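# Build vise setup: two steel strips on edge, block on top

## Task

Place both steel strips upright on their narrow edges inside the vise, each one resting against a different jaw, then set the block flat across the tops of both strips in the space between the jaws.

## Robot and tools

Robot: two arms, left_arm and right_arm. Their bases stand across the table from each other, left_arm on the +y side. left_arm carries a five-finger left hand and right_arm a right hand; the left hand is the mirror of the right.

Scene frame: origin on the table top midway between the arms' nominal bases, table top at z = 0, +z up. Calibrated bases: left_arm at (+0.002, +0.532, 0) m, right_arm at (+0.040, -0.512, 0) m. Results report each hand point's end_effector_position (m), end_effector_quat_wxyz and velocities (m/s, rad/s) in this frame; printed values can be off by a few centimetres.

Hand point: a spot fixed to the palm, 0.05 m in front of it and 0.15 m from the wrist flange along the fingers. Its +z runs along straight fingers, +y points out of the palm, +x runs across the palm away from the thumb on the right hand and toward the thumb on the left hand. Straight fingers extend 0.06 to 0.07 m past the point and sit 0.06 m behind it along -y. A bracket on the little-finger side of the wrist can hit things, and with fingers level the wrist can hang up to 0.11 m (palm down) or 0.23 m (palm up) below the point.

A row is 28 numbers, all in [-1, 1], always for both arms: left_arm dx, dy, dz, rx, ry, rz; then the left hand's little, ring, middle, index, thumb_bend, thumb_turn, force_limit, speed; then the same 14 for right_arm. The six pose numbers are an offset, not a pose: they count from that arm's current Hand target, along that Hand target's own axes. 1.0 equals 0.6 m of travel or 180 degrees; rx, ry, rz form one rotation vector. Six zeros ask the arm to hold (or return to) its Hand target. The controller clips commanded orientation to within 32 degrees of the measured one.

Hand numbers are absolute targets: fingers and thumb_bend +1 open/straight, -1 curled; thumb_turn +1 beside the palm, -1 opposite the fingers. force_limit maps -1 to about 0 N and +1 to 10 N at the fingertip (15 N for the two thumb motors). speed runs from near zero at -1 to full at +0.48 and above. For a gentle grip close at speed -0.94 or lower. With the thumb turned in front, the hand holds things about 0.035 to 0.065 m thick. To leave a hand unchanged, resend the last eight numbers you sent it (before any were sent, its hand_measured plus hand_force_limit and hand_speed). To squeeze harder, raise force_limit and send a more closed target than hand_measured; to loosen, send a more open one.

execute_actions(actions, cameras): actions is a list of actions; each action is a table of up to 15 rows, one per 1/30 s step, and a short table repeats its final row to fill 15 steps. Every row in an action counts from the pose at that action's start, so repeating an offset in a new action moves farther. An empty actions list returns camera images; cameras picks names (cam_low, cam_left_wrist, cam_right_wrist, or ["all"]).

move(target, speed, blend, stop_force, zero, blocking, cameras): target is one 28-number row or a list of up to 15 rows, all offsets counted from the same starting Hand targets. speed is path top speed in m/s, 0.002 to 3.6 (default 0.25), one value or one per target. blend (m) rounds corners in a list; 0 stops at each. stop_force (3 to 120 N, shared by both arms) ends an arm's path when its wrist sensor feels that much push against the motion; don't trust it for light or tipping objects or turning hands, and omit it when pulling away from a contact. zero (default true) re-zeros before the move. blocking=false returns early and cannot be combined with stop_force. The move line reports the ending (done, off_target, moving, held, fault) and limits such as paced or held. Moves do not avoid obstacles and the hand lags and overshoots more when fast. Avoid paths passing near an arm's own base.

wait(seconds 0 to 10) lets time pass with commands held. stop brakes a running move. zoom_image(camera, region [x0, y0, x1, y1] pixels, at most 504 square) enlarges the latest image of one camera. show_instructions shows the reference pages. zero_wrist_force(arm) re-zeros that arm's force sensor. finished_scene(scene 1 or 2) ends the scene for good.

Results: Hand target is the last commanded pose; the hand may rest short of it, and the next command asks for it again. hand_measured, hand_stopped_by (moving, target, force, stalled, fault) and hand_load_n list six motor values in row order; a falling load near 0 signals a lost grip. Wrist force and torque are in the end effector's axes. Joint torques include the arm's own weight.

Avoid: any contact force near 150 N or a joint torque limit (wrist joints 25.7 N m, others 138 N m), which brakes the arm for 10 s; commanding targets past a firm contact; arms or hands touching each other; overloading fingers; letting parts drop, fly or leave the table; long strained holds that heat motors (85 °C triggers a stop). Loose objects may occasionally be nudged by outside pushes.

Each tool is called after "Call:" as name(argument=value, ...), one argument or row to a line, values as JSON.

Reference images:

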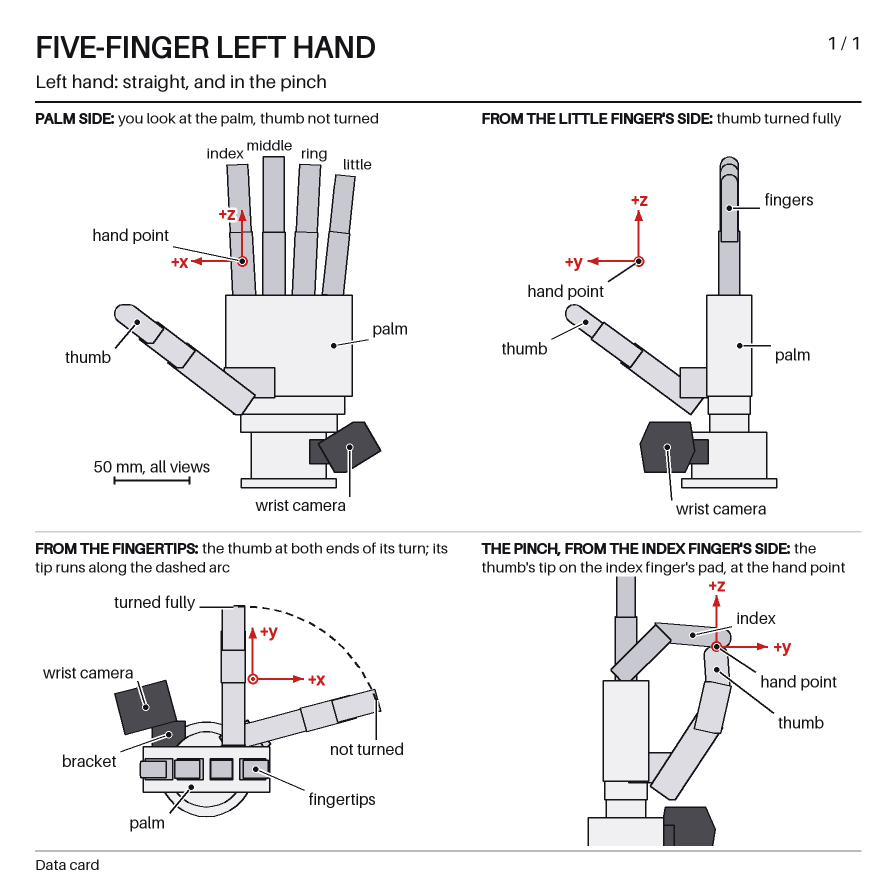

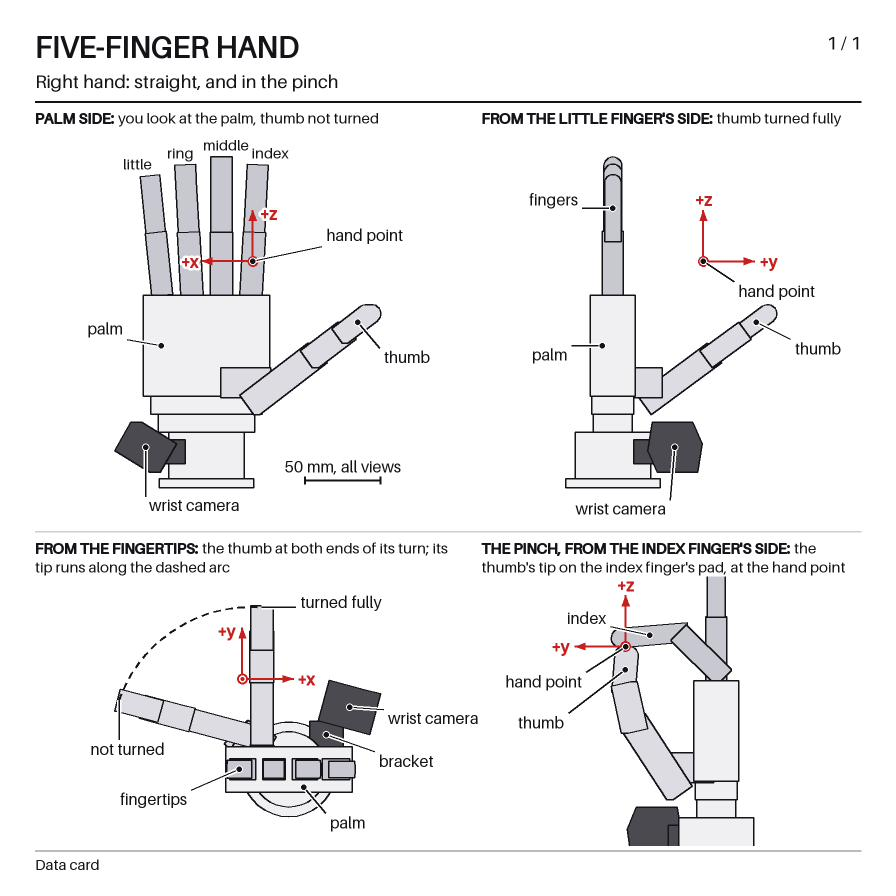

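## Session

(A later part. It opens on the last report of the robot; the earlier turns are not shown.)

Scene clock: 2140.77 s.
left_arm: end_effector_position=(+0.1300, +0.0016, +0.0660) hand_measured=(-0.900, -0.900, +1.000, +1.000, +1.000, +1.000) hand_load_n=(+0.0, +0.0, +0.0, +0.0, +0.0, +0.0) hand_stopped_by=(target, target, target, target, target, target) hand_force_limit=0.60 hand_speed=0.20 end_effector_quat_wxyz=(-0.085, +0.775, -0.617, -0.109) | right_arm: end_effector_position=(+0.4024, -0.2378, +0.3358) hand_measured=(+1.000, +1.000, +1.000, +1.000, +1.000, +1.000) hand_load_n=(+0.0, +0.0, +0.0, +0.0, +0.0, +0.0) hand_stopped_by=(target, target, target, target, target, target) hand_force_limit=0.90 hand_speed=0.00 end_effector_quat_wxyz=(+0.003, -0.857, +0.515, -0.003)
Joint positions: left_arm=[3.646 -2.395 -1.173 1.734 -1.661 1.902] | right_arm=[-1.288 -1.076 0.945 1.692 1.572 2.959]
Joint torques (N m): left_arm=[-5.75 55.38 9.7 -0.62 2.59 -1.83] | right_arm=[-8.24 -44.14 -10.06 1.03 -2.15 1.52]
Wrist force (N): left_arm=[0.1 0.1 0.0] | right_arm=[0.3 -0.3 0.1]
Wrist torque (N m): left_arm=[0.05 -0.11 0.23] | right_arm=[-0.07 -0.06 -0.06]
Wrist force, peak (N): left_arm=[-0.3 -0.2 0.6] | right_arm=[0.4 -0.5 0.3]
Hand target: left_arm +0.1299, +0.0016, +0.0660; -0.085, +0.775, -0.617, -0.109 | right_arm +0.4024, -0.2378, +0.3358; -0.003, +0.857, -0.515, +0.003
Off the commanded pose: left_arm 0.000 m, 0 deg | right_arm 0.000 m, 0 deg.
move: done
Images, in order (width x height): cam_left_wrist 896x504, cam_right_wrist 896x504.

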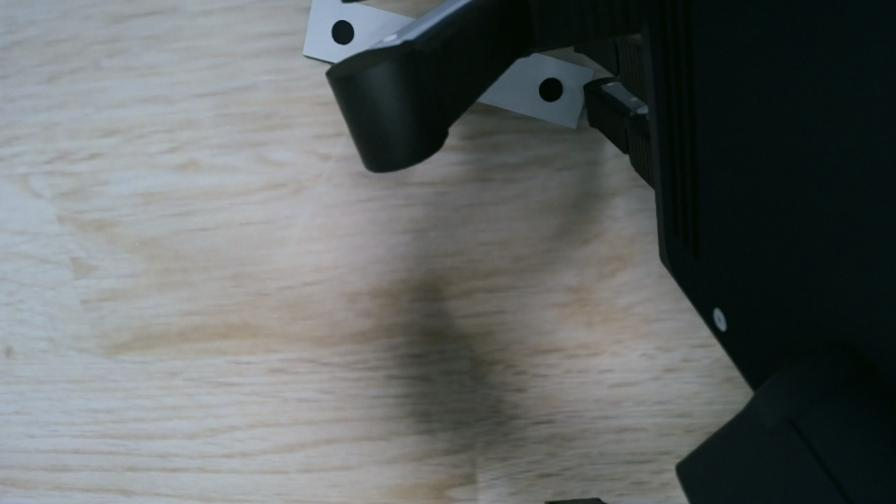

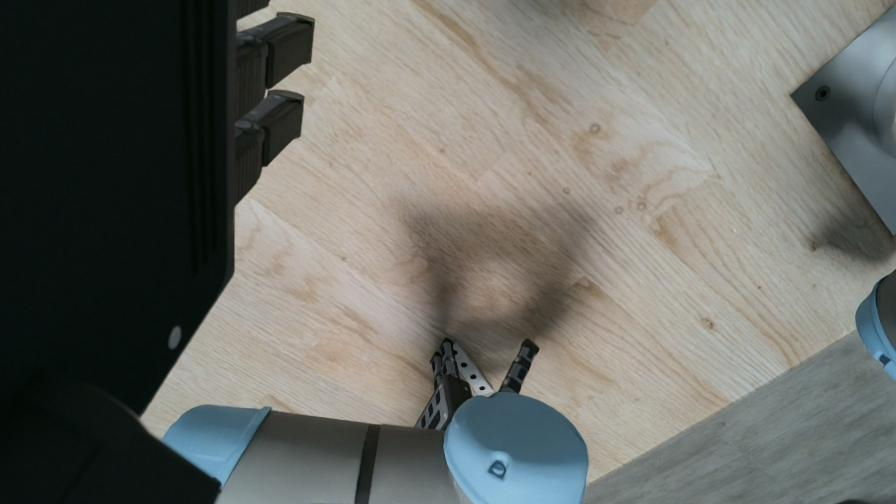

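Call:
move(
  target=[
    [0,-0.03,0,0,0,0,-0.9,-0.9,1,1,1,1,0.6,0.2,0,0,0,0,0,0,1,1,1,1,1,1,0.9,0],
    [-0.027,-0.03,-0.096,0,0.0833,0,-0.9,-0.9,1,1,1,1,0.6,0.2,0,0,0,0,0,0,1,1,1,1,1,1,0.9,0],
  ],
  speed=0.2,
)

Call:
move(
  target=[-0.25,0,-0.1,0,0,0,-0.9,1,-0.9,1,1,1,0.6,0.2,0,0,0,0,0,0,1,1,1,1,1,1,0.9,0],
  speed=0.3,
  cameras=["cam_right_wrist","cam_left_wrist"],
)

Scene clock: 2200.17 s.
left_arm: end_effector_position=(+0.1476, +0.0055, +0.1258) hand_measured=(-0.900, -0.900, +1.000, +1.000, +1.000, +1.000) hand_load_n=(+0.0, +0.0, +0.0, +0.0, +0.0, +0.0) hand_stopped_by=(target, target, target, target, target, target) hand_force_limit=0.60 hand_speed=0.20 end_effector_quat_wxyz=(-0.004, +0.782, -0.623, -0.007) | right_arm: end_effector_position=(+0.4024, -0.2378, +0.3358) hand_measured=(+1.000, +1.000, +1.000, +1.000, +1.000, +1.000) hand_load_n=(+0.0, +0.0, -0.5, +0.0, -0.5, +0.0) hand_stopped_by=(target, target, target, target, target, target) hand_force_limit=0.90 hand_speed=0.00 end_effector_quat_wxyz=(+0.003, -0.857, +0.515, -0.003)
Joint positions: left_arm=[3.722 -2.174 -1.327 1.915 -1.575 1.99] | right_arm=[-1.288 -1.076 0.945 1.692 1.572 2.959]
Joint torques (N m): left_arm=[7.35 48.73 10.54 -0.54 2.49 2.44] | right_arm=[-7.34 -44.17 -10.11 0.96 -2.05 1.55]
Wrist force (N): left_arm=[0.1 0.4 0.1] | right_arm=[0.3 -0.1 0.0]
Wrist torque (N m): left_arm=[0.06 -0.01 -0.02] | right_arm=[-0.04 -0.05 -0.05]
Wrist force, peak (N): left_arm=[-0.2 0.7 0.2] | right_arm=[0.1 -0.5 -0.2]
Hand target: left_arm +0.1476, +0.0055, +0.1258; -0.004, +0.782, -0.623, -0.007 | right_arm +0.4024, -0.2378, +0.3358; -0.003, +0.857, -0.515, +0.003
Off the commanded pose: left_arm 0.000 m, 0 deg | right_arm 0.000 m, 0 deg.
move: done

Scene clock: 2201.37 s.
left_arm: end_effector_position=(+0.1144, +0.1507, +0.1881) hand_measured=(-0.900, +1.000, -0.900, +1.000, +1.000, +1.000) hand_load_n=(+0.0, +0.0, +0.0, +0.0, -0.5, +0.0) hand_stopped_by=(target, target, target, target, target, target) hand_force_limit=0.60 hand_speed=0.20 end_effector_quat_wxyz=(-0.004, +0.782, -0.623, -0.007) | right_arm: end_effector_position=(+0.4024, -0.2378, +0.3358) hand_measured=(+1.000, +1.000, +1.000, +1.000, +1.000, +1.000) hand_load_n=(+0.0, +0.0, +0.0, +0.0, +0.0, +0.0) hand_stopped_by=(target, target, target, target, target, target) hand_force_limit=0.90 hand_speed=0.00 end_effector_quat_wxyz=(+0.003, -0.857, +0.515, -0.003)
Joint positions: left_arm=[3.888 -1.781 -1.728 1.924 -1.577 2.156] | right_arm=[-1.288 -1.076 0.945 1.692 1.572 2.959]
Joint torques (N m): left_arm=[5.97 34.63 10.91 -4.34 2.41 2.27] | right_arm=[-8.15 -44.73 -10.32 0.96 -2.13 1.54]
Wrist force (N): left_arm=[0.1 -0.2 0.2] | right_arm=[0.0 -0.4 0.2]
Wrist torque (N m): left_arm=[0.00 -0.02 -0.01] | right_arm=[-0.08 -0.02 -0.07]
Wrist force, peak (N): left_arm=[-1.4 -0.3 -0.8] | right_arm=[0.1 -0.6 -0.3]
Hand target: left_arm +0.1144, +0.1508, +0.1881; -0.004, +0.782, -0.623, -0.007 | right_arm +0.4024, -0.2378, +0.3358; -0.003, +0.857, -0.515, +0.003
Off the commanded pose: left_arm 0.000 m, 0 deg | right_arm 0.000 m, 0 deg.
move: done
Images, in order (width x height): cam_left_wrist 896x504, cam_right_wrist 896x504.

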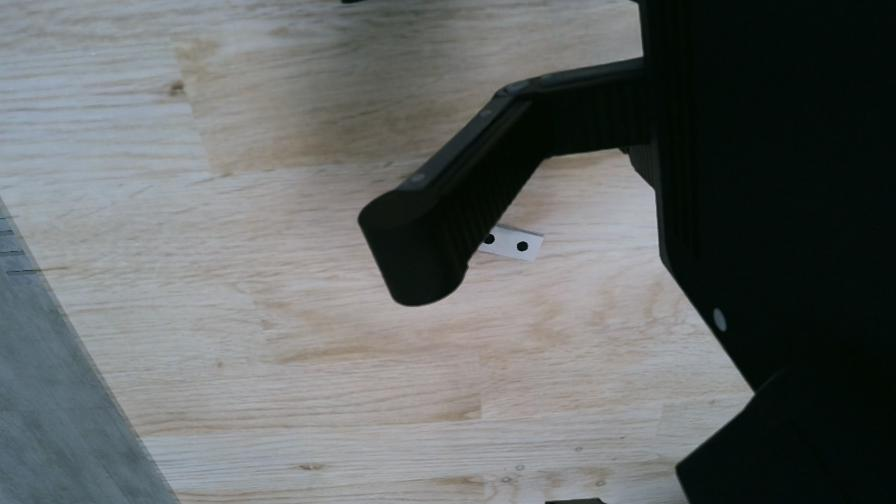

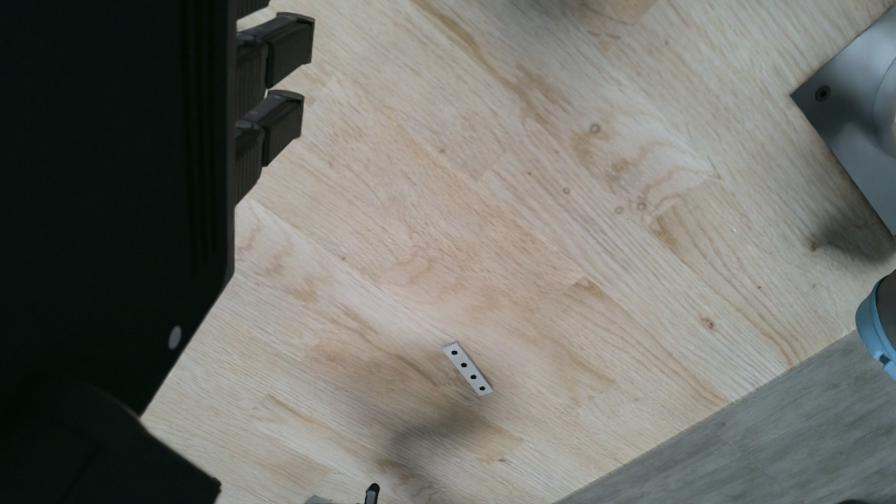

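Call:
move(
  target=[0.2212,0.0085,0.1437,0,0,-0.3128,-0.9,1,-0.9,1,1,1,0.6,0.2,0,0,0,0,0,0,1,1,1,1,1,1,0.9,0],
  speed=0.25,
  cameras=["cam_right_wrist","cam_left_wrist"],
)

Call:
zoom_image(
  camera="cam_right_wrist",
  region=[370, 270, 570, 450],
)

Scene clock: 2228.33 s.
left_arm: end_effector_position=(+0.1386, +0.0216, +0.0999) hand_measured=(-0.900, +1.000, -0.900, +1.000, +1.000, +1.000) hand_load_n=(+0.0, +0.0, +0.0, +0.0, +0.0, +0.0) hand_stopped_by=(target, target, target, target, target, target) hand_force_limit=0.60 hand_speed=0.20 end_effector_quat_wxyz=(-0.007, +0.984, -0.180, -0.004) | right_arm: end_effector_position=(+0.4024, -0.2378, +0.3358) hand_measured=(+1.000, +1.000, +1.000, +1.000, +1.000, +1.000) hand_load_n=(+0.0, +0.0, +0.0, +0.0, +0.0, +0.0) hand_stopped_by=(target, target, target, target, target, target) hand_force_limit=0.90 hand_speed=0.00 end_effector_quat_wxyz=(+0.003, -0.857, +0.515, -0.003)
Joint positions: left_arm=[3.652 -2.064 -1.576 2.054 -1.574 0.938] | right_arm=[-1.288 -1.076 0.945 1.692 1.572 2.959]
Joint torques (N m): left_arm=[-6.07 25.5 25.83 -4.34 -2.5 -2.12] | right_arm=[-8.29 -44.1 -9.87 1 -2.03 1.43]
Wrist force (N): left_arm=[0.2 0.4 0.4] | right_arm=[-0.1 -0.3 0.2]
Wrist torque (N m): left_arm=[0.03 0.00 0.19] | right_arm=[-0.07 -0.01 -0.08]
Wrist force, peak (N): left_arm=[0.0 0.4 0.8] | right_arm=[0.2 -0.5 0.3]
Hand target: left_arm +0.1386, +0.0216, +0.0999; -0.007, +0.984, -0.180, -0.004 | right_arm +0.4024, -0.2378, +0.3358; -0.003, +0.857, -0.515, +0.003
Off the commanded pose: left_arm 0.000 m, 0 deg | right_arm 0.000 m, 0 deg.
move: done
Images, in order (width x height): cam_left_wrist 896x504, cam_right_wrist 896x504.

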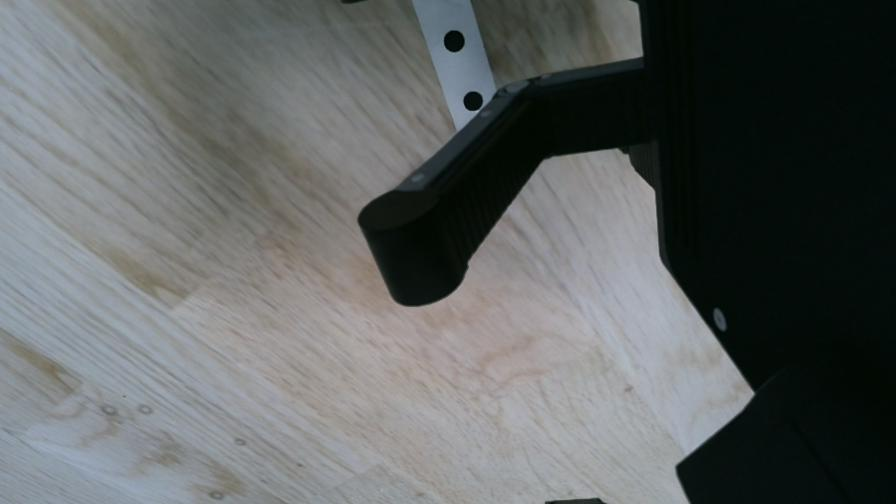

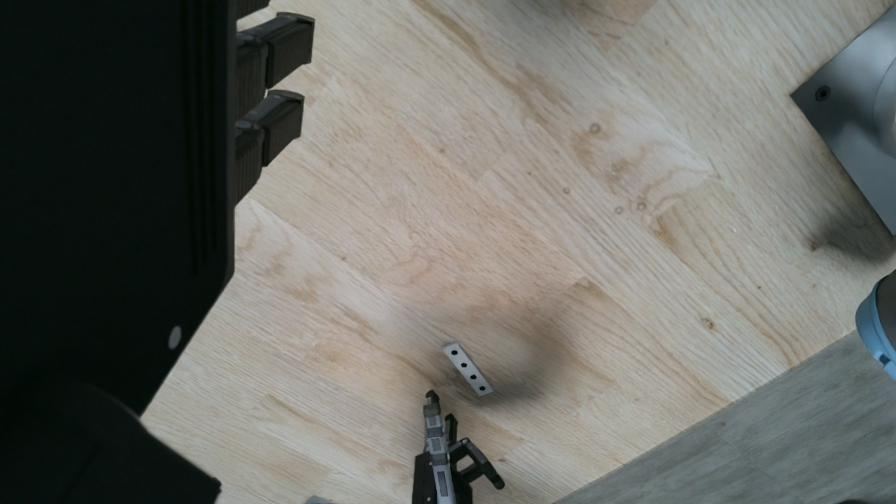

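Scaled by 2.520.

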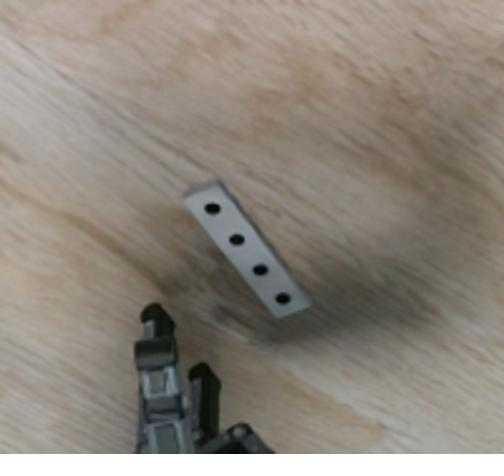

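Call:
move(
  target=[
    [-0.0267,0.032,0.02,0,0,0,-0.9,1,-0.9,1,1,1,0.6,0.2,0,0,0,0,0,0,1,1,1,1,1,1,0.9,0],
    [-0.0267,0.032,0.048,0,0,0,-0.9,1,-0.9,1,1,1,0.6,0.2,0,0,0,0,0,0,1,1,1,1,1,1,0.9,0],
  ],
  speed=0.1,
  cameras=["cam_right_wrist","cam_left_wrist"],
)

Call:
zoom_image(
  camera="cam_right_wrist",
  region=[370, 270, 570, 450],
)

Scene clock: 2247.07 s.
left_arm: end_effector_position=(+0.1167, +0.0097, +0.0711) hand_measured=(-0.900, +1.000, -0.900, +1.000, +1.000, +1.000) hand_load_n=(+0.0, +0.0, +0.5, +0.0, +0.0, +0.0) hand_stopped_by=(target, target, target, target, target, target) hand_force_limit=0.60 hand_speed=0.20 end_effector_quat_wxyz=(-0.007, +0.984, -0.180, -0.004) | right_arm: end_effector_position=(+0.4024, -0.2378, +0.3358) hand_measured=(+1.000, +1.000, +1.000, +1.000, +1.000, +1.000) hand_load_n=(-0.5, +0.0, +0.0, +0.0, +0.0, +0.0) hand_stopped_by=(target, target, target, target, target, target) hand_force_limit=0.90 hand_speed=0.00 end_effector_quat_wxyz=(+0.003, -0.857, +0.515, -0.003)
Joint positions: left_arm=[3.597 -2.11 -1.586 2.11 -1.573 0.882] | right_arm=[-1.288 -1.076 0.945 1.692 1.572 2.959]
Joint torques (N m): left_arm=[-5.86 27.41 9.16 -0.38 -1.51 -2.27] | right_arm=[-7.93 -43.71 -10 1.03 -2.03 1.28]
Wrist force (N): left_arm=[0.0 0.2 0.4] | right_arm=[0.0 -0.2 -0.1]
Wrist torque (N m): left_arm=[0.02 0.02 0.18] | right_arm=[-0.05 -0.02 -0.07]
Wrist force, peak (N): left_arm=[0.3 0.4 0.9] | right_arm=[0.2 -0.4 0.3]
Hand target: left_arm +0.1167, +0.0097, +0.0710; -0.007, +0.984, -0.180, -0.004 | right_arm +0.4024, -0.2378, +0.3358; -0.003, +0.857, -0.515, +0.003
Off the commanded pose: left_arm 0.000 m, 0 deg | right_arm 0.000 m, 0 deg.
move: done
Images, in order (width x height): cam_left_wrist 896x504, cam_right_wrist 896x504.

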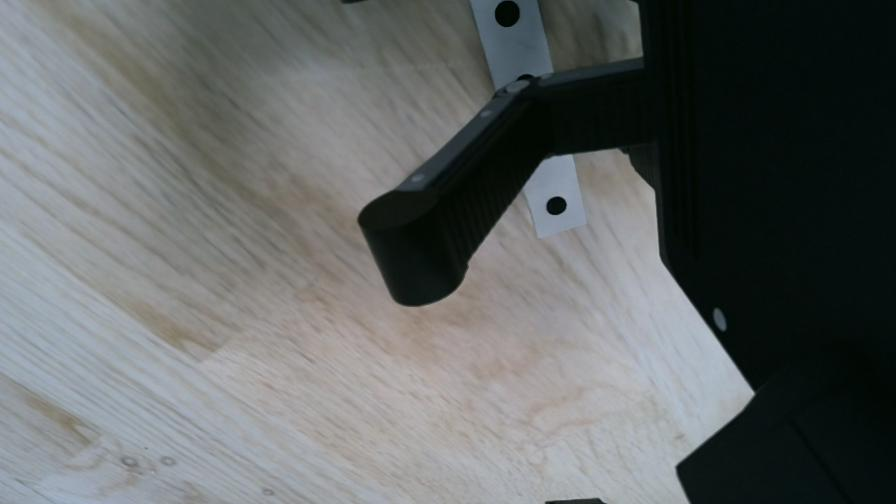

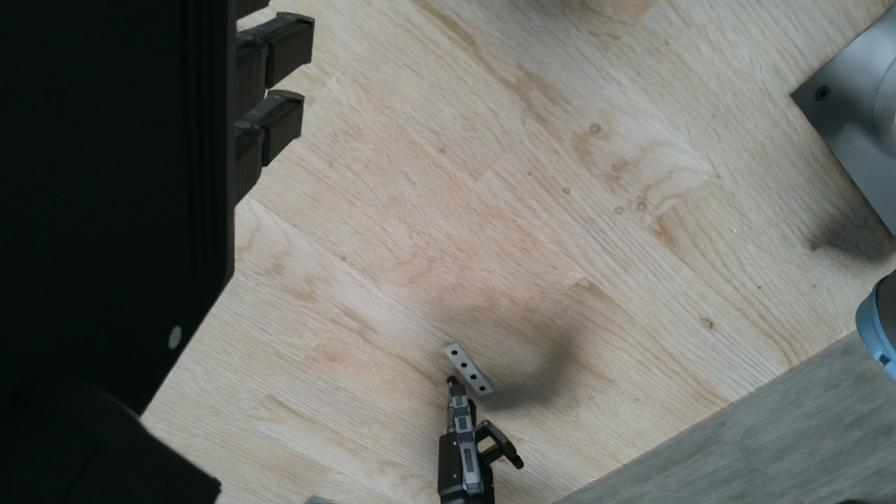

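Scaled by 2.520.

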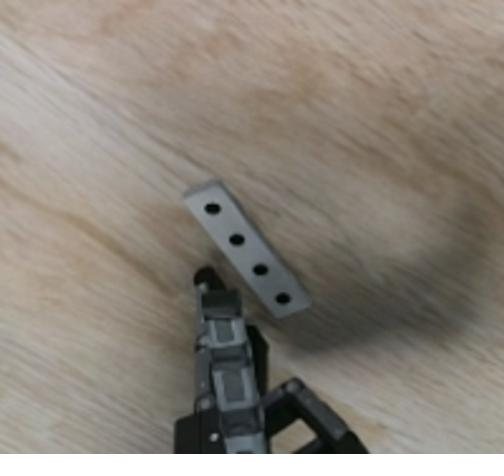

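Call:
move(
  target=[0.0417,0,0,0,0,0,-0.9,1,-0.9,1,1,1,0.6,0.2,0,0,0,0,0,0,1,1,1,1,1,1,0.9,0],
  speed=0.1,
)

Call:
move(
  target=[0,0,0.02,0,0,0,-0.9,1,-0.9,1,1,1,0.6,0.2,0,0,0,0,0,0,1,1,1,1,1,1,0.9,0],
  speed=0.012,
  stop_force=3,
  cameras=["cam_right_wrist","cam_left_wrist"],
)

Call:
zoom_image(
  camera="cam_right_wrist",
  region=[370, 270, 570, 450],
)

Scene clock: 2260.97 s.
left_arm: end_effector_position=(+0.1400, +0.0009, +0.0708) hand_measured=(-0.900, +1.000, -0.900, +1.000, +1.000, +1.000) hand_load_n=(+0.5, +0.0, +0.0, +0.0, +0.0, +0.0) hand_stopped_by=(target, target, target, target, target, target) hand_force_limit=0.60 hand_speed=0.20 end_effector_quat_wxyz=(-0.007, +0.984, -0.180, -0.004) | right_arm: end_effector_position=(+0.4024, -0.2378, +0.3358) hand_measured=(+1.000, +1.000, +1.000, +1.000, +1.000, +1.000) hand_load_n=(+0.0, +0.0, +0.0, +0.0, +0.0, +0.0) hand_stopped_by=(target, target, target, target, target, target) hand_force_limit=0.90 hand_speed=0.00 end_effector_quat_wxyz=(+0.003, -0.857, +0.515, -0.003)
Joint positions: left_arm=[3.63 -2.141 -1.536 2.09 -1.574 0.916] | right_arm=[-1.288 -1.076 0.945 1.692 1.572 2.959]
Joint torques (N m): left_arm=[7.86 29.67 26.27 -4.53 -2.2 2.3] | right_arm=[-7.78 -43.75 -10.72 1.04 -1.96 1.24]
Wrist force (N): left_arm=[0.1 0.0 0.2] | right_arm=[0.3 -0.4 0.1]
Wrist torque (N m): left_arm=[0.00 -0.01 0.00] | right_arm=[-0.08 -0.07 -0.05]
Wrist force, peak (N): left_arm=[-0.6 0.1 0.4] | right_arm=[0.0 -0.6 0.2]
Hand target: left_arm +0.1401, +0.0008, +0.0708; -0.007, +0.984, -0.180, -0.004 | right_arm +0.4024, -0.2378, +0.3358; -0.003, +0.857, -0.515, +0.003
Off the commanded pose: left_arm 0.000 m, 0 deg | right_arm 0.000 m, 0 deg.
move: done

Scene clock: 2262.73 s.
left_arm: end_effector_position=(+0.1401, +0.0009, +0.0635) hand_measured=(-0.900, +1.000, -0.900, +1.000, +1.000, +1.000) hand_load_n=(+0.0, +0.0, +0.0, +0.0, +0.0, +0.0) hand_stopped_by=(target, target, target, target, target, target) hand_force_limit=0.60 hand_speed=0.20 end_effector_quat_wxyz=(-0.007, +0.984, -0.180, -0.004) | right_arm: end_effector_position=(+0.4024, -0.2378, +0.3358) hand_measured=(+1.000, +1.000, +1.000, +1.000, +1.000, +1.000) hand_load_n=(+0.0, +0.0, +0.0, +0.0, +0.0, +0.0) hand_stopped_by=(target, target, target, target, target, target) hand_force_limit=0.90 hand_speed=0.00 end_effector_quat_wxyz=(+0.003, -0.857, +0.515, -0.003)
Joint positions: left_arm=[3.631 -2.149 -1.542 2.106 -1.574 0.916] | right_arm=[-1.288 -1.076 0.945 1.692 1.572 2.959]
Joint torques (N m): left_arm=[6.29 45.45 24.06 -3.95 -0.81 2.19] | right_arm=[-8.03 -43.83 -10.36 0.96 -2.06 1.24]
Wrist force (N): left_arm=[0.0 0.4 -3.8] | right_arm=[0.1 -0.3 0.1]
Wrist torque (N m): left_arm=[0.29 0.00 -0.02] | right_arm=[-0.06 -0.03 -0.06]
Wrist force, peak (N): left_arm=[0.0 -0.1 -16.5] | right_arm=[0.4 -0.3 0.3]
Hand target: left_arm +0.1401, +0.0009, +0.0635; -0.007, +0.984, -0.180, -0.004 (not the last commanded pose) | right_arm +0.4024, -0.2378, +0.3358; -0.003, +0.857, -0.515, +0.003
Off the commanded pose: left_arm 0.005 m, 0 deg | right_arm 0.000 m, 0 deg.
move: contact (left_arm)
Images, in order (width x height): cam_left_wrist 896x504, cam_right_wrist 896x504.

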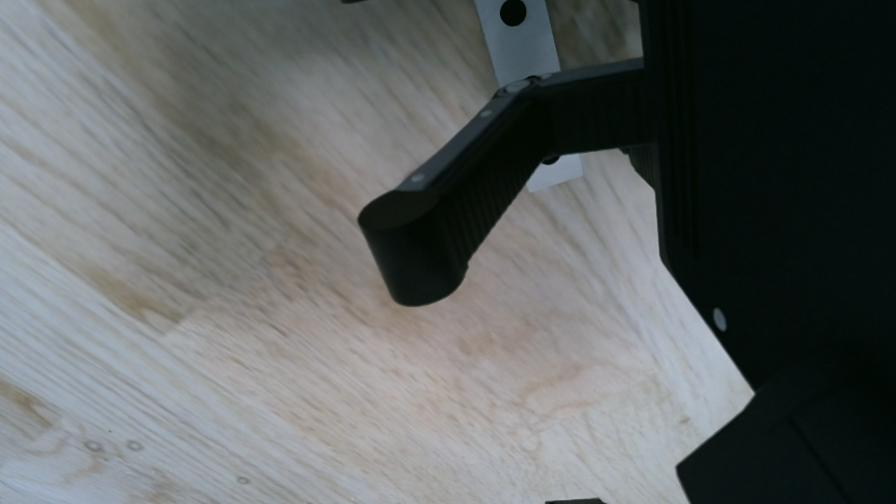

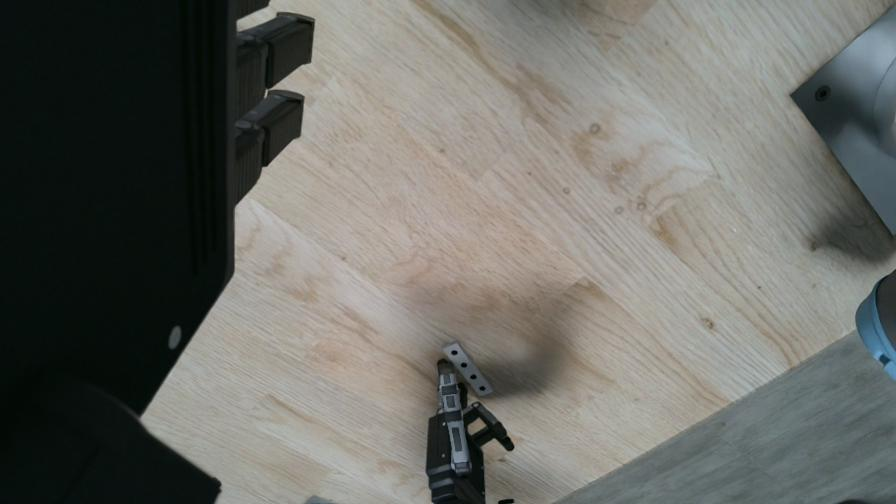

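Scaled by 2.520.

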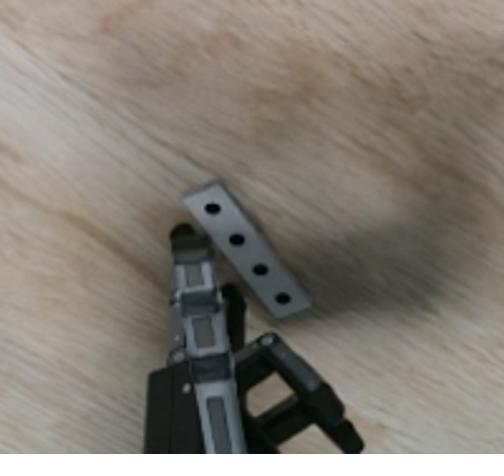

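Call:
move(
  target=[
    [0,0.009,-0.003,0,0,0,-0.9,1,-0.9,1,1,1,0.6,0.2,0,0,0,0,0,0,1,1,1,1,1,1,0.9,0],
    [-0.017,0.0604,-0.003,0,0,0.0556,-0.9,1,-0.9,1,1,1,0.6,0.2,0,0,0,0,0,0,1,1,1,1,1,1,0.9,0],
    [-0.0426,0.108,-0.003,0,0,0.1111,-0.9,1,-0.9,1,1,1,0.6,0.2,0,0,0,0,0,0,1,1,1,1,1,1,0.9,0],
    [-0.0761,0.1505,-0.003,0,0,0.1667,-0.9,1,-0.9,1,1,1,0.6,0.2,0,0,0,0,0,0,1,1,1,1,1,1,0.9,0],
    [-0.1165,0.1864,-0.003,0,0,0.2222,-0.9,1,-0.9,1,1,1,0.6,0.2,0,0,0,0,0,0,1,1,1,1,1,1,0.9,0],
    [-0.1625,0.2149,-0.003,0,0,0.2778,-0.9,1,-0.9,1,1,1,0.6,0.2,0,0,0,0,0,0,1,1,1,1,1,1,0.9,0],
    [-0.2128,0.2349,-0.003,0,0,0.3333,-0.9,1,-0.9,1,1,1,0.6,0.2,0,0,0,0,0,0,1,1,1,1,1,1,0.9,0],
    [-0.2658,0.2459,-0.003,0,0,0.3889,-0.9,1,-0.9,1,1,1,0.6,0.2,0,0,0,0,0,0,1,1,1,1,1,1,0.9,0],
    [-0.3198,0.2475,-0.003,0,0,0.4444,-0.9,1,-0.9,1,1,1,0.6,0.2,0,0,0,0,0,0,1,1,1,1,1,1,0.9,0],
  ],
  speed=0.15,
  blend=0.008,
  cameras=["cam_right_wrist","cam_left_wrist"],
)

Scene clock: 2295.80 s.
left_arm: end_effector_position=(-0.0919, -0.0700, +0.0656) hand_measured=(-0.900, +1.000, -0.900, +1.000, +1.000, +1.000) hand_load_n=(+0.0, +0.0, +0.0, +0.0, -0.5, +0.0) hand_stopped_by=(target, target, target, target, target, target) hand_force_limit=0.60 hand_speed=0.20 end_effector_quat_wxyz=(-0.002, +0.638, -0.770, -0.007) | right_arm: end_effector_position=(+0.4024, -0.2378, +0.3358) hand_measured=(+1.000, +1.000, +1.000, +1.000, +1.000, +1.000) hand_load_n=(+0.0, +0.0, +0.0, +0.0, +0.0, +0.0) hand_stopped_by=(target, target, target, target, target, target) hand_force_limit=0.90 hand_speed=0.00 end_effector_quat_wxyz=(+0.003, -0.857, +0.515, -0.003)
Joint positions: left_arm=[3.259 -2.375 -1.14 1.929 -1.568 1.941] | right_arm=[-1.288 -1.076 0.945 1.692 1.572 2.959]
Joint torques (N m): left_arm=[-5.69 37.05 26.38 -4.33 2.42 2.31] | right_arm=[-7.89 -43.74 -10.51 0.98 -1.98 1.07]
Wrist force (N): left_arm=[0.1 -0.2 0.3] | right_arm=[0.1 -0.2 0.2]
Wrist torque (N m): left_arm=[-0.01 -0.02 -0.02] | right_arm=[-0.06 -0.03 -0.07]
Wrist force, peak (N): left_arm=[0.0 0.0 -5.2] | right_arm=[0.1 -0.6 0.1]
Hand target: left_arm -0.0920, -0.0700, +0.0656; +0.002, -0.638, +0.770, +0.007 | right_arm +0.4024, -0.2378, +0.3358; -0.003, +0.857, -0.515, +0.003
Off the commanded pose: left_arm 0.000 m, 0 deg | right_arm 0.000 m, 0 deg.
move: done; blend cut to 0.0028 m at target 1
Images, in order (width x height): cam_left_wrist 896x504, cam_right_wrist 896x504.

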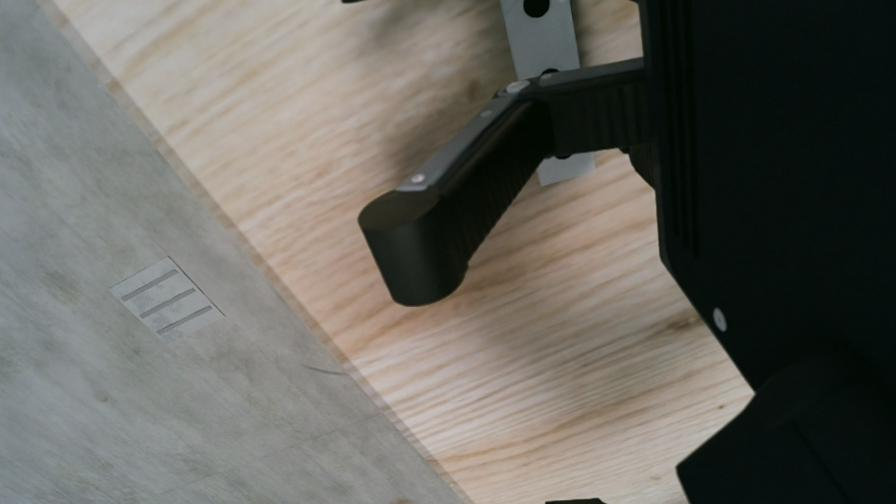

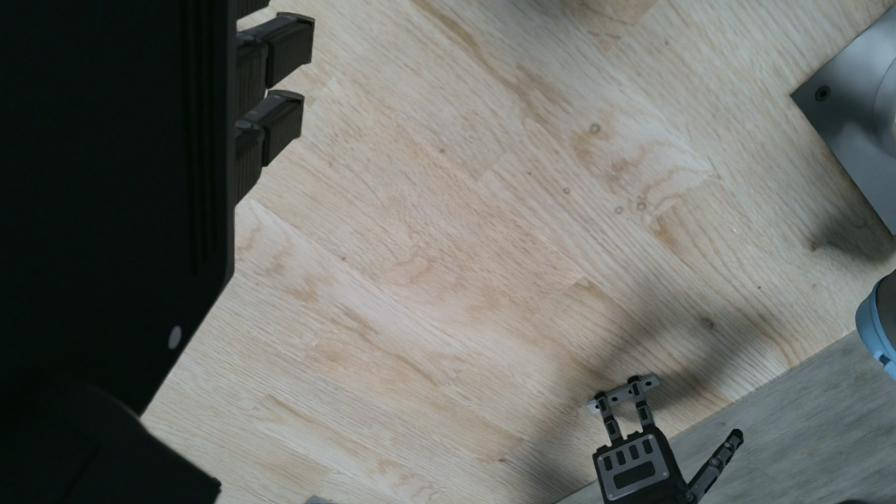

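Call:
zoom_image(
  camera="cam_left_wrist",
  region=[50, 60, 400, 410],
)

Scaled by 1.440.

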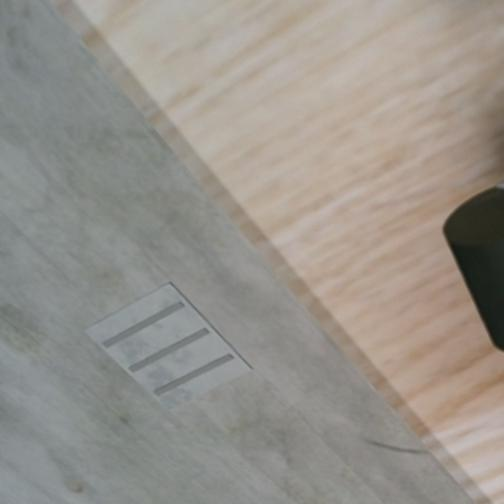

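Call:
move(
  target=[
    [-0.0164,0.0457,0.0013,0,0,0.0556,-0.9,1,-0.9,1,1,1,0.6,0.2,0,0,0,0,0,0,1,1,1,1,1,1,0.9,0],
    [-0.0405,0.0879,0.0019,0,0,0.1111,-0.9,1,-0.9,1,1,1,0.6,0.2,0,0,0,0,0,0,1,1,1,1,1,1,0.9,0],
    [-0.0716,0.1252,0.0026,0,0,0.1667,-0.9,1,-0.9,1,1,1,0.6,0.2,0,0,0,0,0,0,1,1,1,1,1,1,0.9,0],
    [-0.1087,0.1566,0.0034,0,0,0.2222,-0.9,1,-0.9,1,1,1,0.6,0.2,0,0,0,0,0,0,1,1,1,1,1,1,0.9,0],
    [-0.1507,0.1811,0.0042,0,0,0.2778,-0.9,1,-0.9,1,1,1,0.6,0.2,0,0,0,0,0,0,1,1,1,1,1,1,0.9,0],
  ],
  speed=0.15,
  blend=0.008,
  cameras=["cam_right_wrist","cam_left_wrist"],
)

Call:
zoom_image(
  camera="cam_left_wrist",
  region=[200, 0, 640, 300],
)

Scene clock: 2340.33 s.
left_arm: end_effector_position=(-0.1819, +0.0391, +0.0651) hand_measured=(-0.900, +1.000, -0.900, +1.000, +1.000, +1.000) hand_load_n=(+0.0, +0.5, +0.0, +0.5, +0.0, +0.0) hand_stopped_by=(target, target, target, target, target, target) hand_force_limit=0.60 hand_speed=0.20 end_effector_quat_wxyz=(+0.001, +0.253, -0.968, -0.008) | right_arm: end_effector_position=(+0.4024, -0.2378, +0.3358) hand_measured=(+1.000, +1.000, +1.000, +1.000, +1.000, +1.000) hand_load_n=(+0.0, +0.0, +0.0, +0.0, +0.0, +0.0) hand_stopped_by=(target, target, target, target, target, target) hand_force_limit=0.90 hand_speed=0.00 end_effector_quat_wxyz=(+0.003, -0.857, +0.515, -0.003)
Joint positions: left_arm=[3.091 -2.285 -1.306 2.006 -1.565 2.645] | right_arm=[-1.288 -1.076 0.945 1.692 1.572 2.959]
Joint torques (N m): left_arm=[-7.81 47.65 5.75 -0.48 3.17 2.38] | right_arm=[-7.99 -43.23 -10.54 1.01 -2.03 1.09]
Wrist force (N): left_arm=[-0.9 -4.3 -11.0] | right_arm=[0.2 -0.5 0.1]
Wrist torque (N m): left_arm=[0.82 -0.24 0.00] | right_arm=[-0.10 -0.05 -0.07]
Wrist force, peak (N): left_arm=[-1.2 -4.3 -11.2] | right_arm=[0.2 -0.5 0.3]
Hand target: left_arm -0.1819, +0.0391, +0.0651; -0.001, -0.253, +0.968, +0.008 | right_arm +0.4024, -0.2378, +0.3358; -0.003, +0.857, -0.515, +0.003
Off the commanded pose: left_arm 0.000 m, 0 deg | right_arm 0.000 m, 0 deg.
move: done
Images, in order (width x height): cam_left_wrist 896x504, cam_right_wrist 896x504.

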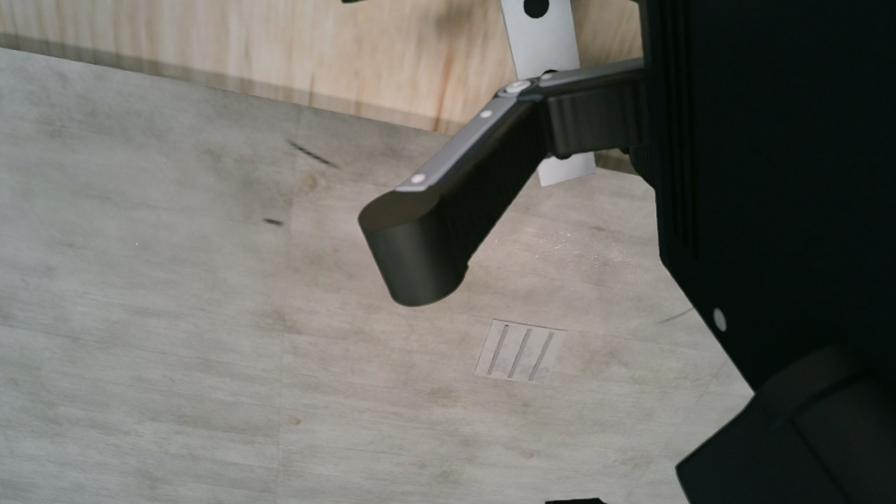

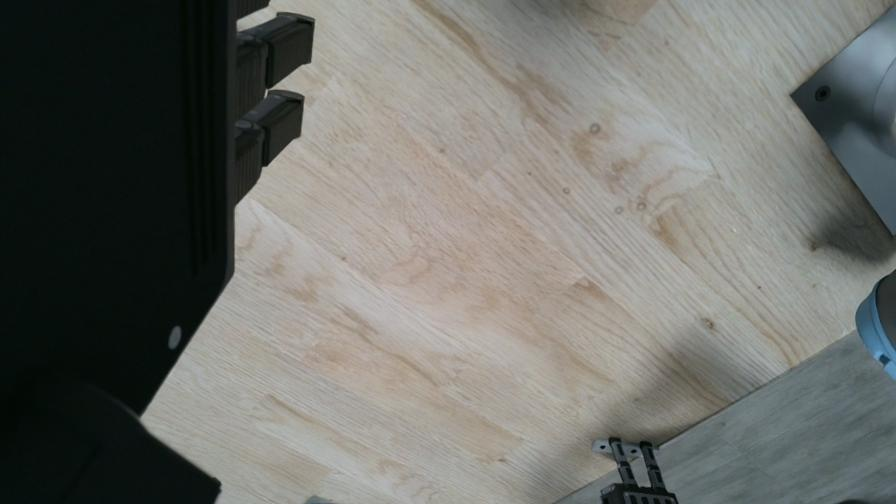

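Scaled by 1.145.

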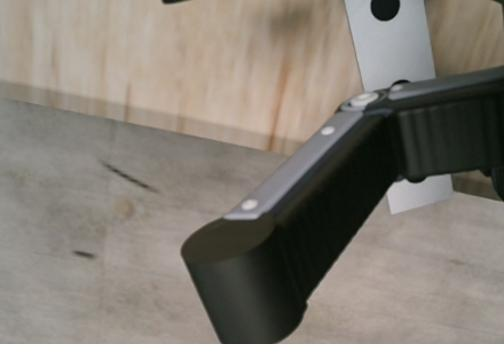

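Call:
zoom_image(
  camera="cam_left_wrist",
  region=[300, 60, 480, 160],
)

Call:
zoom_image(
  camera="cam_left_wrist",
  region=[500, 80, 680, 220],
)

Scaled by 2.800.

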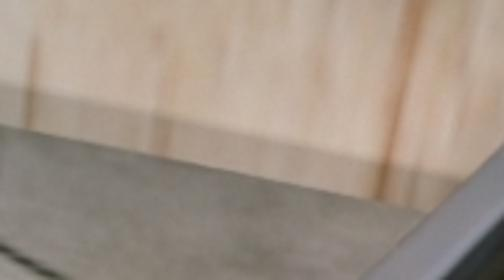

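Scaled by 2.800.

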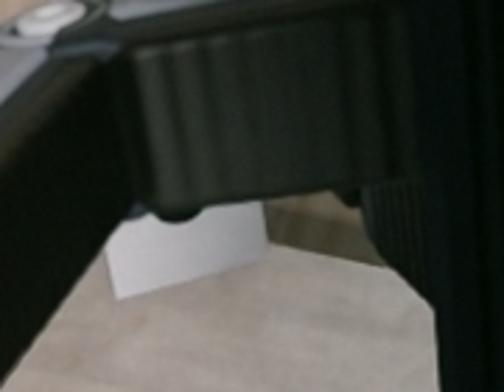

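Call:
move(
  target=[
    [0,0,-0.0025,0,0,0,-0.9,1,-0.9,1,1,1,0.6,0.2,0,0,0,0,0,0,1,1,1,1,1,1,0.9,0],
    [-0.0163,0.0431,-0.0022,0,0,0.0556,-0.9,1,-0.9,1,1,1,0.6,0.2,0,0,0,0,0,0,1,1,1,1,1,1,0.9,0],
    [-0.0399,0.0826,-0.0016,0,0,0.1111,-0.9,1,-0.9,1,1,1,0.6,0.2,0,0,0,0,0,0,1,1,1,1,1,1,0.9,0],
    [-0.0689,0.1165,-0.001,0,0,0.165,-0.9,1,-0.9,1,1,1,0.6,0.2,0,0,0,0,0,0,1,1,1,1,1,1,0.9,0],
  ],
  speed=0.1,
  blend=0.004,
  cameras=["cam_right_wrist","cam_left_wrist"],
)

Call:
zoom_image(
  camera="cam_left_wrist",
  region=[400, 0, 680, 260],
)

Scene clock: 2378.60 s.
left_arm: end_effector_position=(-0.1800, +0.1203, +0.0669) hand_measured=(-0.900, +1.000, -0.900, +1.000, +1.000, +1.000) hand_load_n=(+0.0, +0.0, +0.0, +0.0, +0.0, +0.0) hand_stopped_by=(target, target, target, target, target, target) hand_force_limit=0.60 hand_speed=0.20 end_effector_quat_wxyz=(+0.003, -0.004, -1.000, -0.007) | right_arm: end_effector_position=(+0.4024, -0.2378, +0.3358) hand_measured=(+1.000, +1.000, +1.000, +1.000, +1.000, +1.000) hand_load_n=(+0.0, +0.0, +0.0, +0.0, +0.0, +0.0) hand_stopped_by=(target, target, target, target, target, target) hand_force_limit=0.90 hand_speed=0.00 end_effector_quat_wxyz=(+0.003, -0.857, +0.515, -0.003)
Joint positions: left_arm=[3.042 -2.175 -1.495 2.085 -1.565 3.114] | right_arm=[-1.288 -1.076 0.945 1.692 1.572 2.959]
Joint torques (N m): left_arm=[-6.6 48.84 9.36 -0.52 2.54 2.45] | right_arm=[-7.68 -44.46 -10.42 1.04 -2.05 0.99]
Wrist force (N): left_arm=[0.1 -0.1 -0.2] | right_arm=[0.0 -0.4 0.2]
Wrist torque (N m): left_arm=[0.02 -0.03 0.00] | right_arm=[-0.10 -0.03 -0.08]
Wrist force, peak (N): left_arm=[-1.1 -4.3 -11.4] | right_arm=[0.2 -0.5 0.4]
Hand target: left_arm -0.1800, +0.1203, +0.0669; -0.003, +0.004, +1.000, +0.007 | right_arm +0.4024, -0.2378, +0.3358; -0.003, +0.857, -0.515, +0.003
Off the commanded pose: left_arm 0.000 m, 0 deg | right_arm 0.000 m, 0 deg.
move: done; blend cut to 0.0007 m at target 1
Images, in order (width x height): cam_left_wrist 896x504, cam_right_wrist 896x504.

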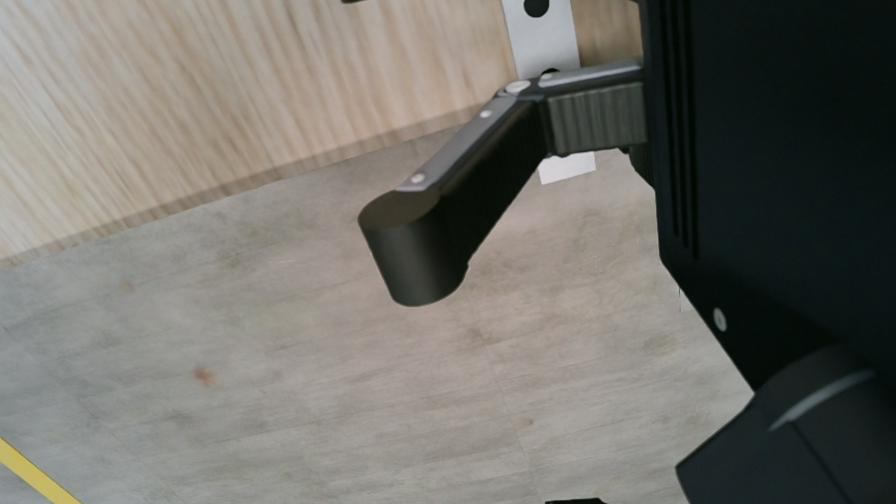

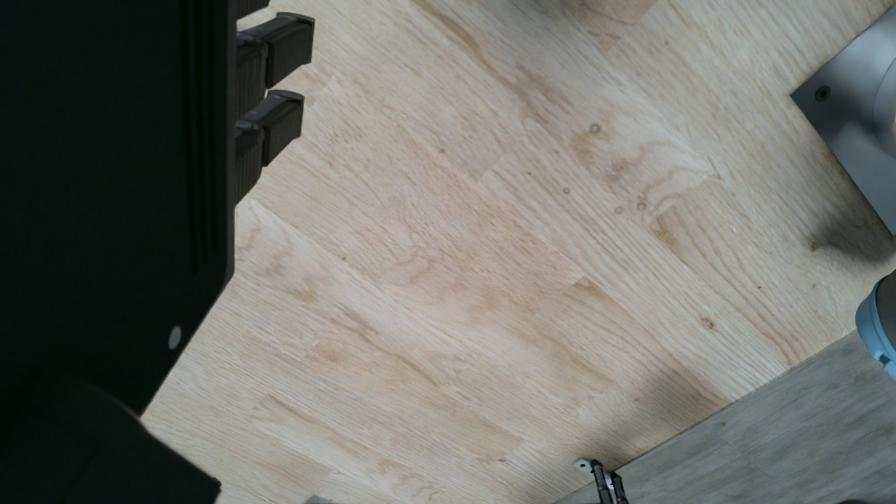

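Scaled by 1.800.

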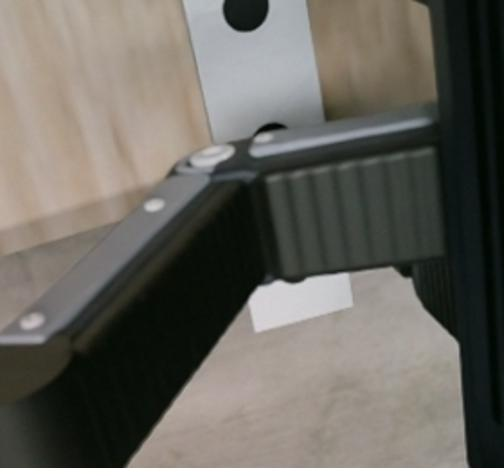

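Call:
move(
  target=[0,-0.035,-0.004,0,0,0,-0.9,1,-0.9,1,1,1,0.6,0.2,0,0,0,0,0,0,1,1,1,1,1,1,0.9,0],
  speed=0.06,
)

Call:
move(
  target=[0,-0.035,-0.35,0,0,0,-0.9,1,-0.9,1,1,1,0.6,0.2,0,0,0,0,0,0,1,1,1,1,1,1,0.9,0],
  speed=0.3,
  cameras=["cam_left_wrist","cam_right_wrist"],
)

Scene clock: 2404.13 s.
left_arm: end_effector_position=(-0.1801, +0.0993, +0.0690) hand_measured=(-0.900, +1.000, -0.900, +1.000, +1.000, +1.000) hand_load_n=(+0.0, +0.0, +0.0, +0.5, +0.0, +0.0) hand_stopped_by=(target, target, target, target, target, target) hand_force_limit=0.60 hand_speed=0.20 end_effector_quat_wxyz=(+0.003, -0.004, -1.000, -0.007) | right_arm: end_effector_position=(+0.4024, -0.2378, +0.3358) hand_measured=(+1.000, +1.000, +1.000, +1.000, +1.000, +1.000) hand_load_n=(+0.0, +0.0, +0.0, +0.0, +0.0, +0.0) hand_stopped_by=(target, target, target, target, target, target) hand_force_limit=0.90 hand_speed=0.00 end_effector_quat_wxyz=(+0.003, -0.857, +0.515, -0.003)
Joint positions: left_arm=[3.043 -2.216 -1.419 2.049 -1.565 3.116] | right_arm=[-1.288 -1.076 0.945 1.692 1.572 2.959]
Joint torques (N m): left_arm=[6.79 30.79 25.03 -4.34 0.26 2.34] | right_arm=[-8.12 -43.31 -10.01 1 -2.04 0.98]
Wrist force (N): left_arm=[0.2 -0.2 0.3] | right_arm=[0.0 -0.5 0.0]
Wrist torque (N m): left_arm=[-0.05 -0.03 0.00] | right_arm=[-0.09 -0.02 -0.07]
Wrist force, peak (N): left_arm=[0.2 -0.2 -0.5] | right_arm=[0.2 -0.6 0.2]
Hand target: left_arm -0.1801, +0.0993, +0.0690; -0.003, +0.004, +1.000, +0.007 | right_arm +0.4024, -0.2378, +0.3358; -0.003, +0.857, -0.515, +0.003
Off the commanded pose: left_arm 0.000 m, 0 deg | right_arm 0.000 m, 0 deg.
move: done

Scene clock: 2405.53 s.
left_arm: end_effector_position=(-0.1791, +0.0753, +0.2786) hand_measured=(-0.900, +1.000, -0.900, +1.000, +1.000, +1.000) hand_load_n=(+0.0, +0.0, +0.0, +0.0, +0.0, +0.0) hand_stopped_by=(target, target, target, target, target, target) hand_force_limit=0.60 hand_speed=0.20 end_effector_quat_wxyz=(+0.003, -0.004, -1.000, -0.007) | right_arm: end_effector_position=(+0.4024, -0.2378, +0.3358) hand_measured=(+1.000, +1.000, +1.000, +1.000, +1.000, +1.000) hand_load_n=(+0.0, +0.0, +0.0, +0.0, +0.0, +0.0) hand_stopped_by=(target, target, target, target, target, target) hand_force_limit=0.90 hand_speed=0.00 end_effector_quat_wxyz=(+0.003, -0.857, +0.515, -0.003)
Joint positions: left_arm=[3.047 -2.149 -0.972 1.536 -1.565 3.119] | right_arm=[-1.288 -1.076 0.945 1.692 1.572 2.959]
Joint torques (N m): left_arm=[-5.53 30.95 27.84 -4.36 -2.38 1.64] | right_arm=[-8.13 -43.44 -10.22 1 -2 0.93]
Wrist force (N): left_arm=[0.4 -0.2 0.2] | right_arm=[0.3 -0.3 0.0]
Wrist torque (N m): left_arm=[-0.03 -0.07 0.01] | right_arm=[-0.06 -0.05 -0.05]
Wrist force, peak (N): left_arm=[-0.1 0.3 1.5] | right_arm=[0.2 -0.6 0.0]
Hand target: left_arm -0.1791, +0.0752, +0.2787; -0.003, +0.004, +1.000, +0.007 | right_arm +0.4024, -0.2378, +0.3358; -0.003, +0.857, -0.515, +0.003
Off the commanded pose: left_arm 0.000 m, 0 deg | right_arm 0.000 m, 0 deg.
move: done
Images, in order (width x height): cam_left_wrist 896x504, cam_right_wrist 896x504.

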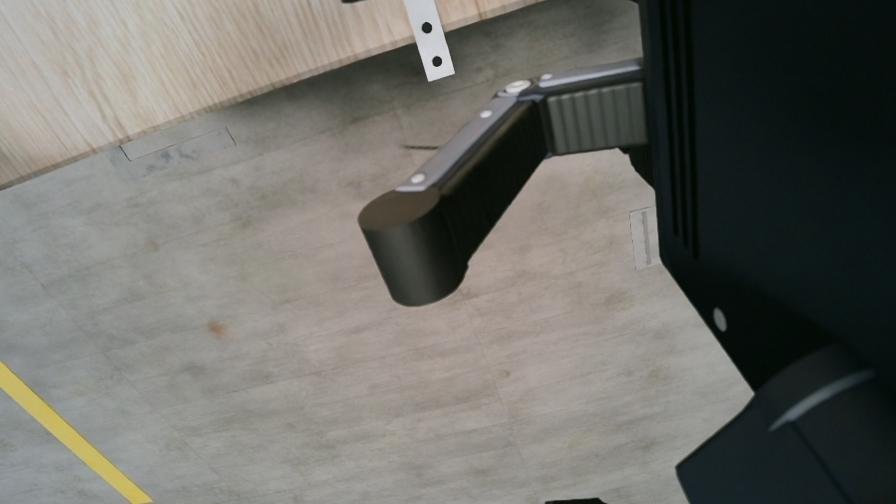

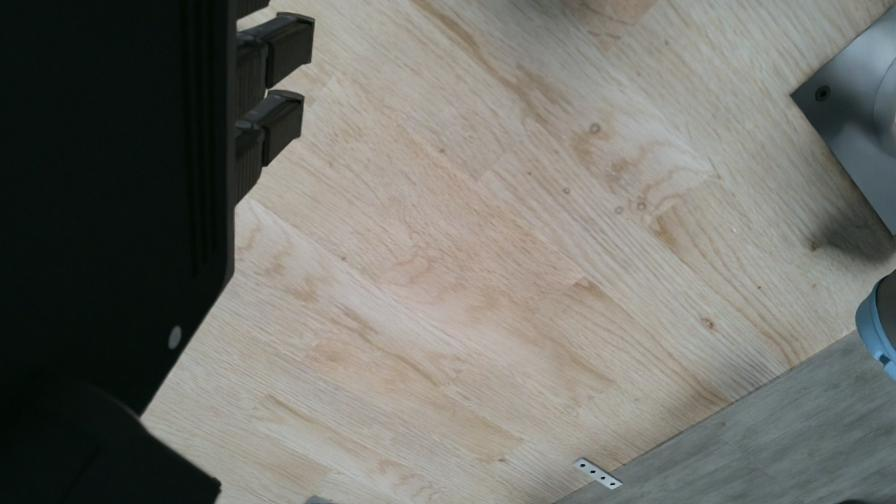

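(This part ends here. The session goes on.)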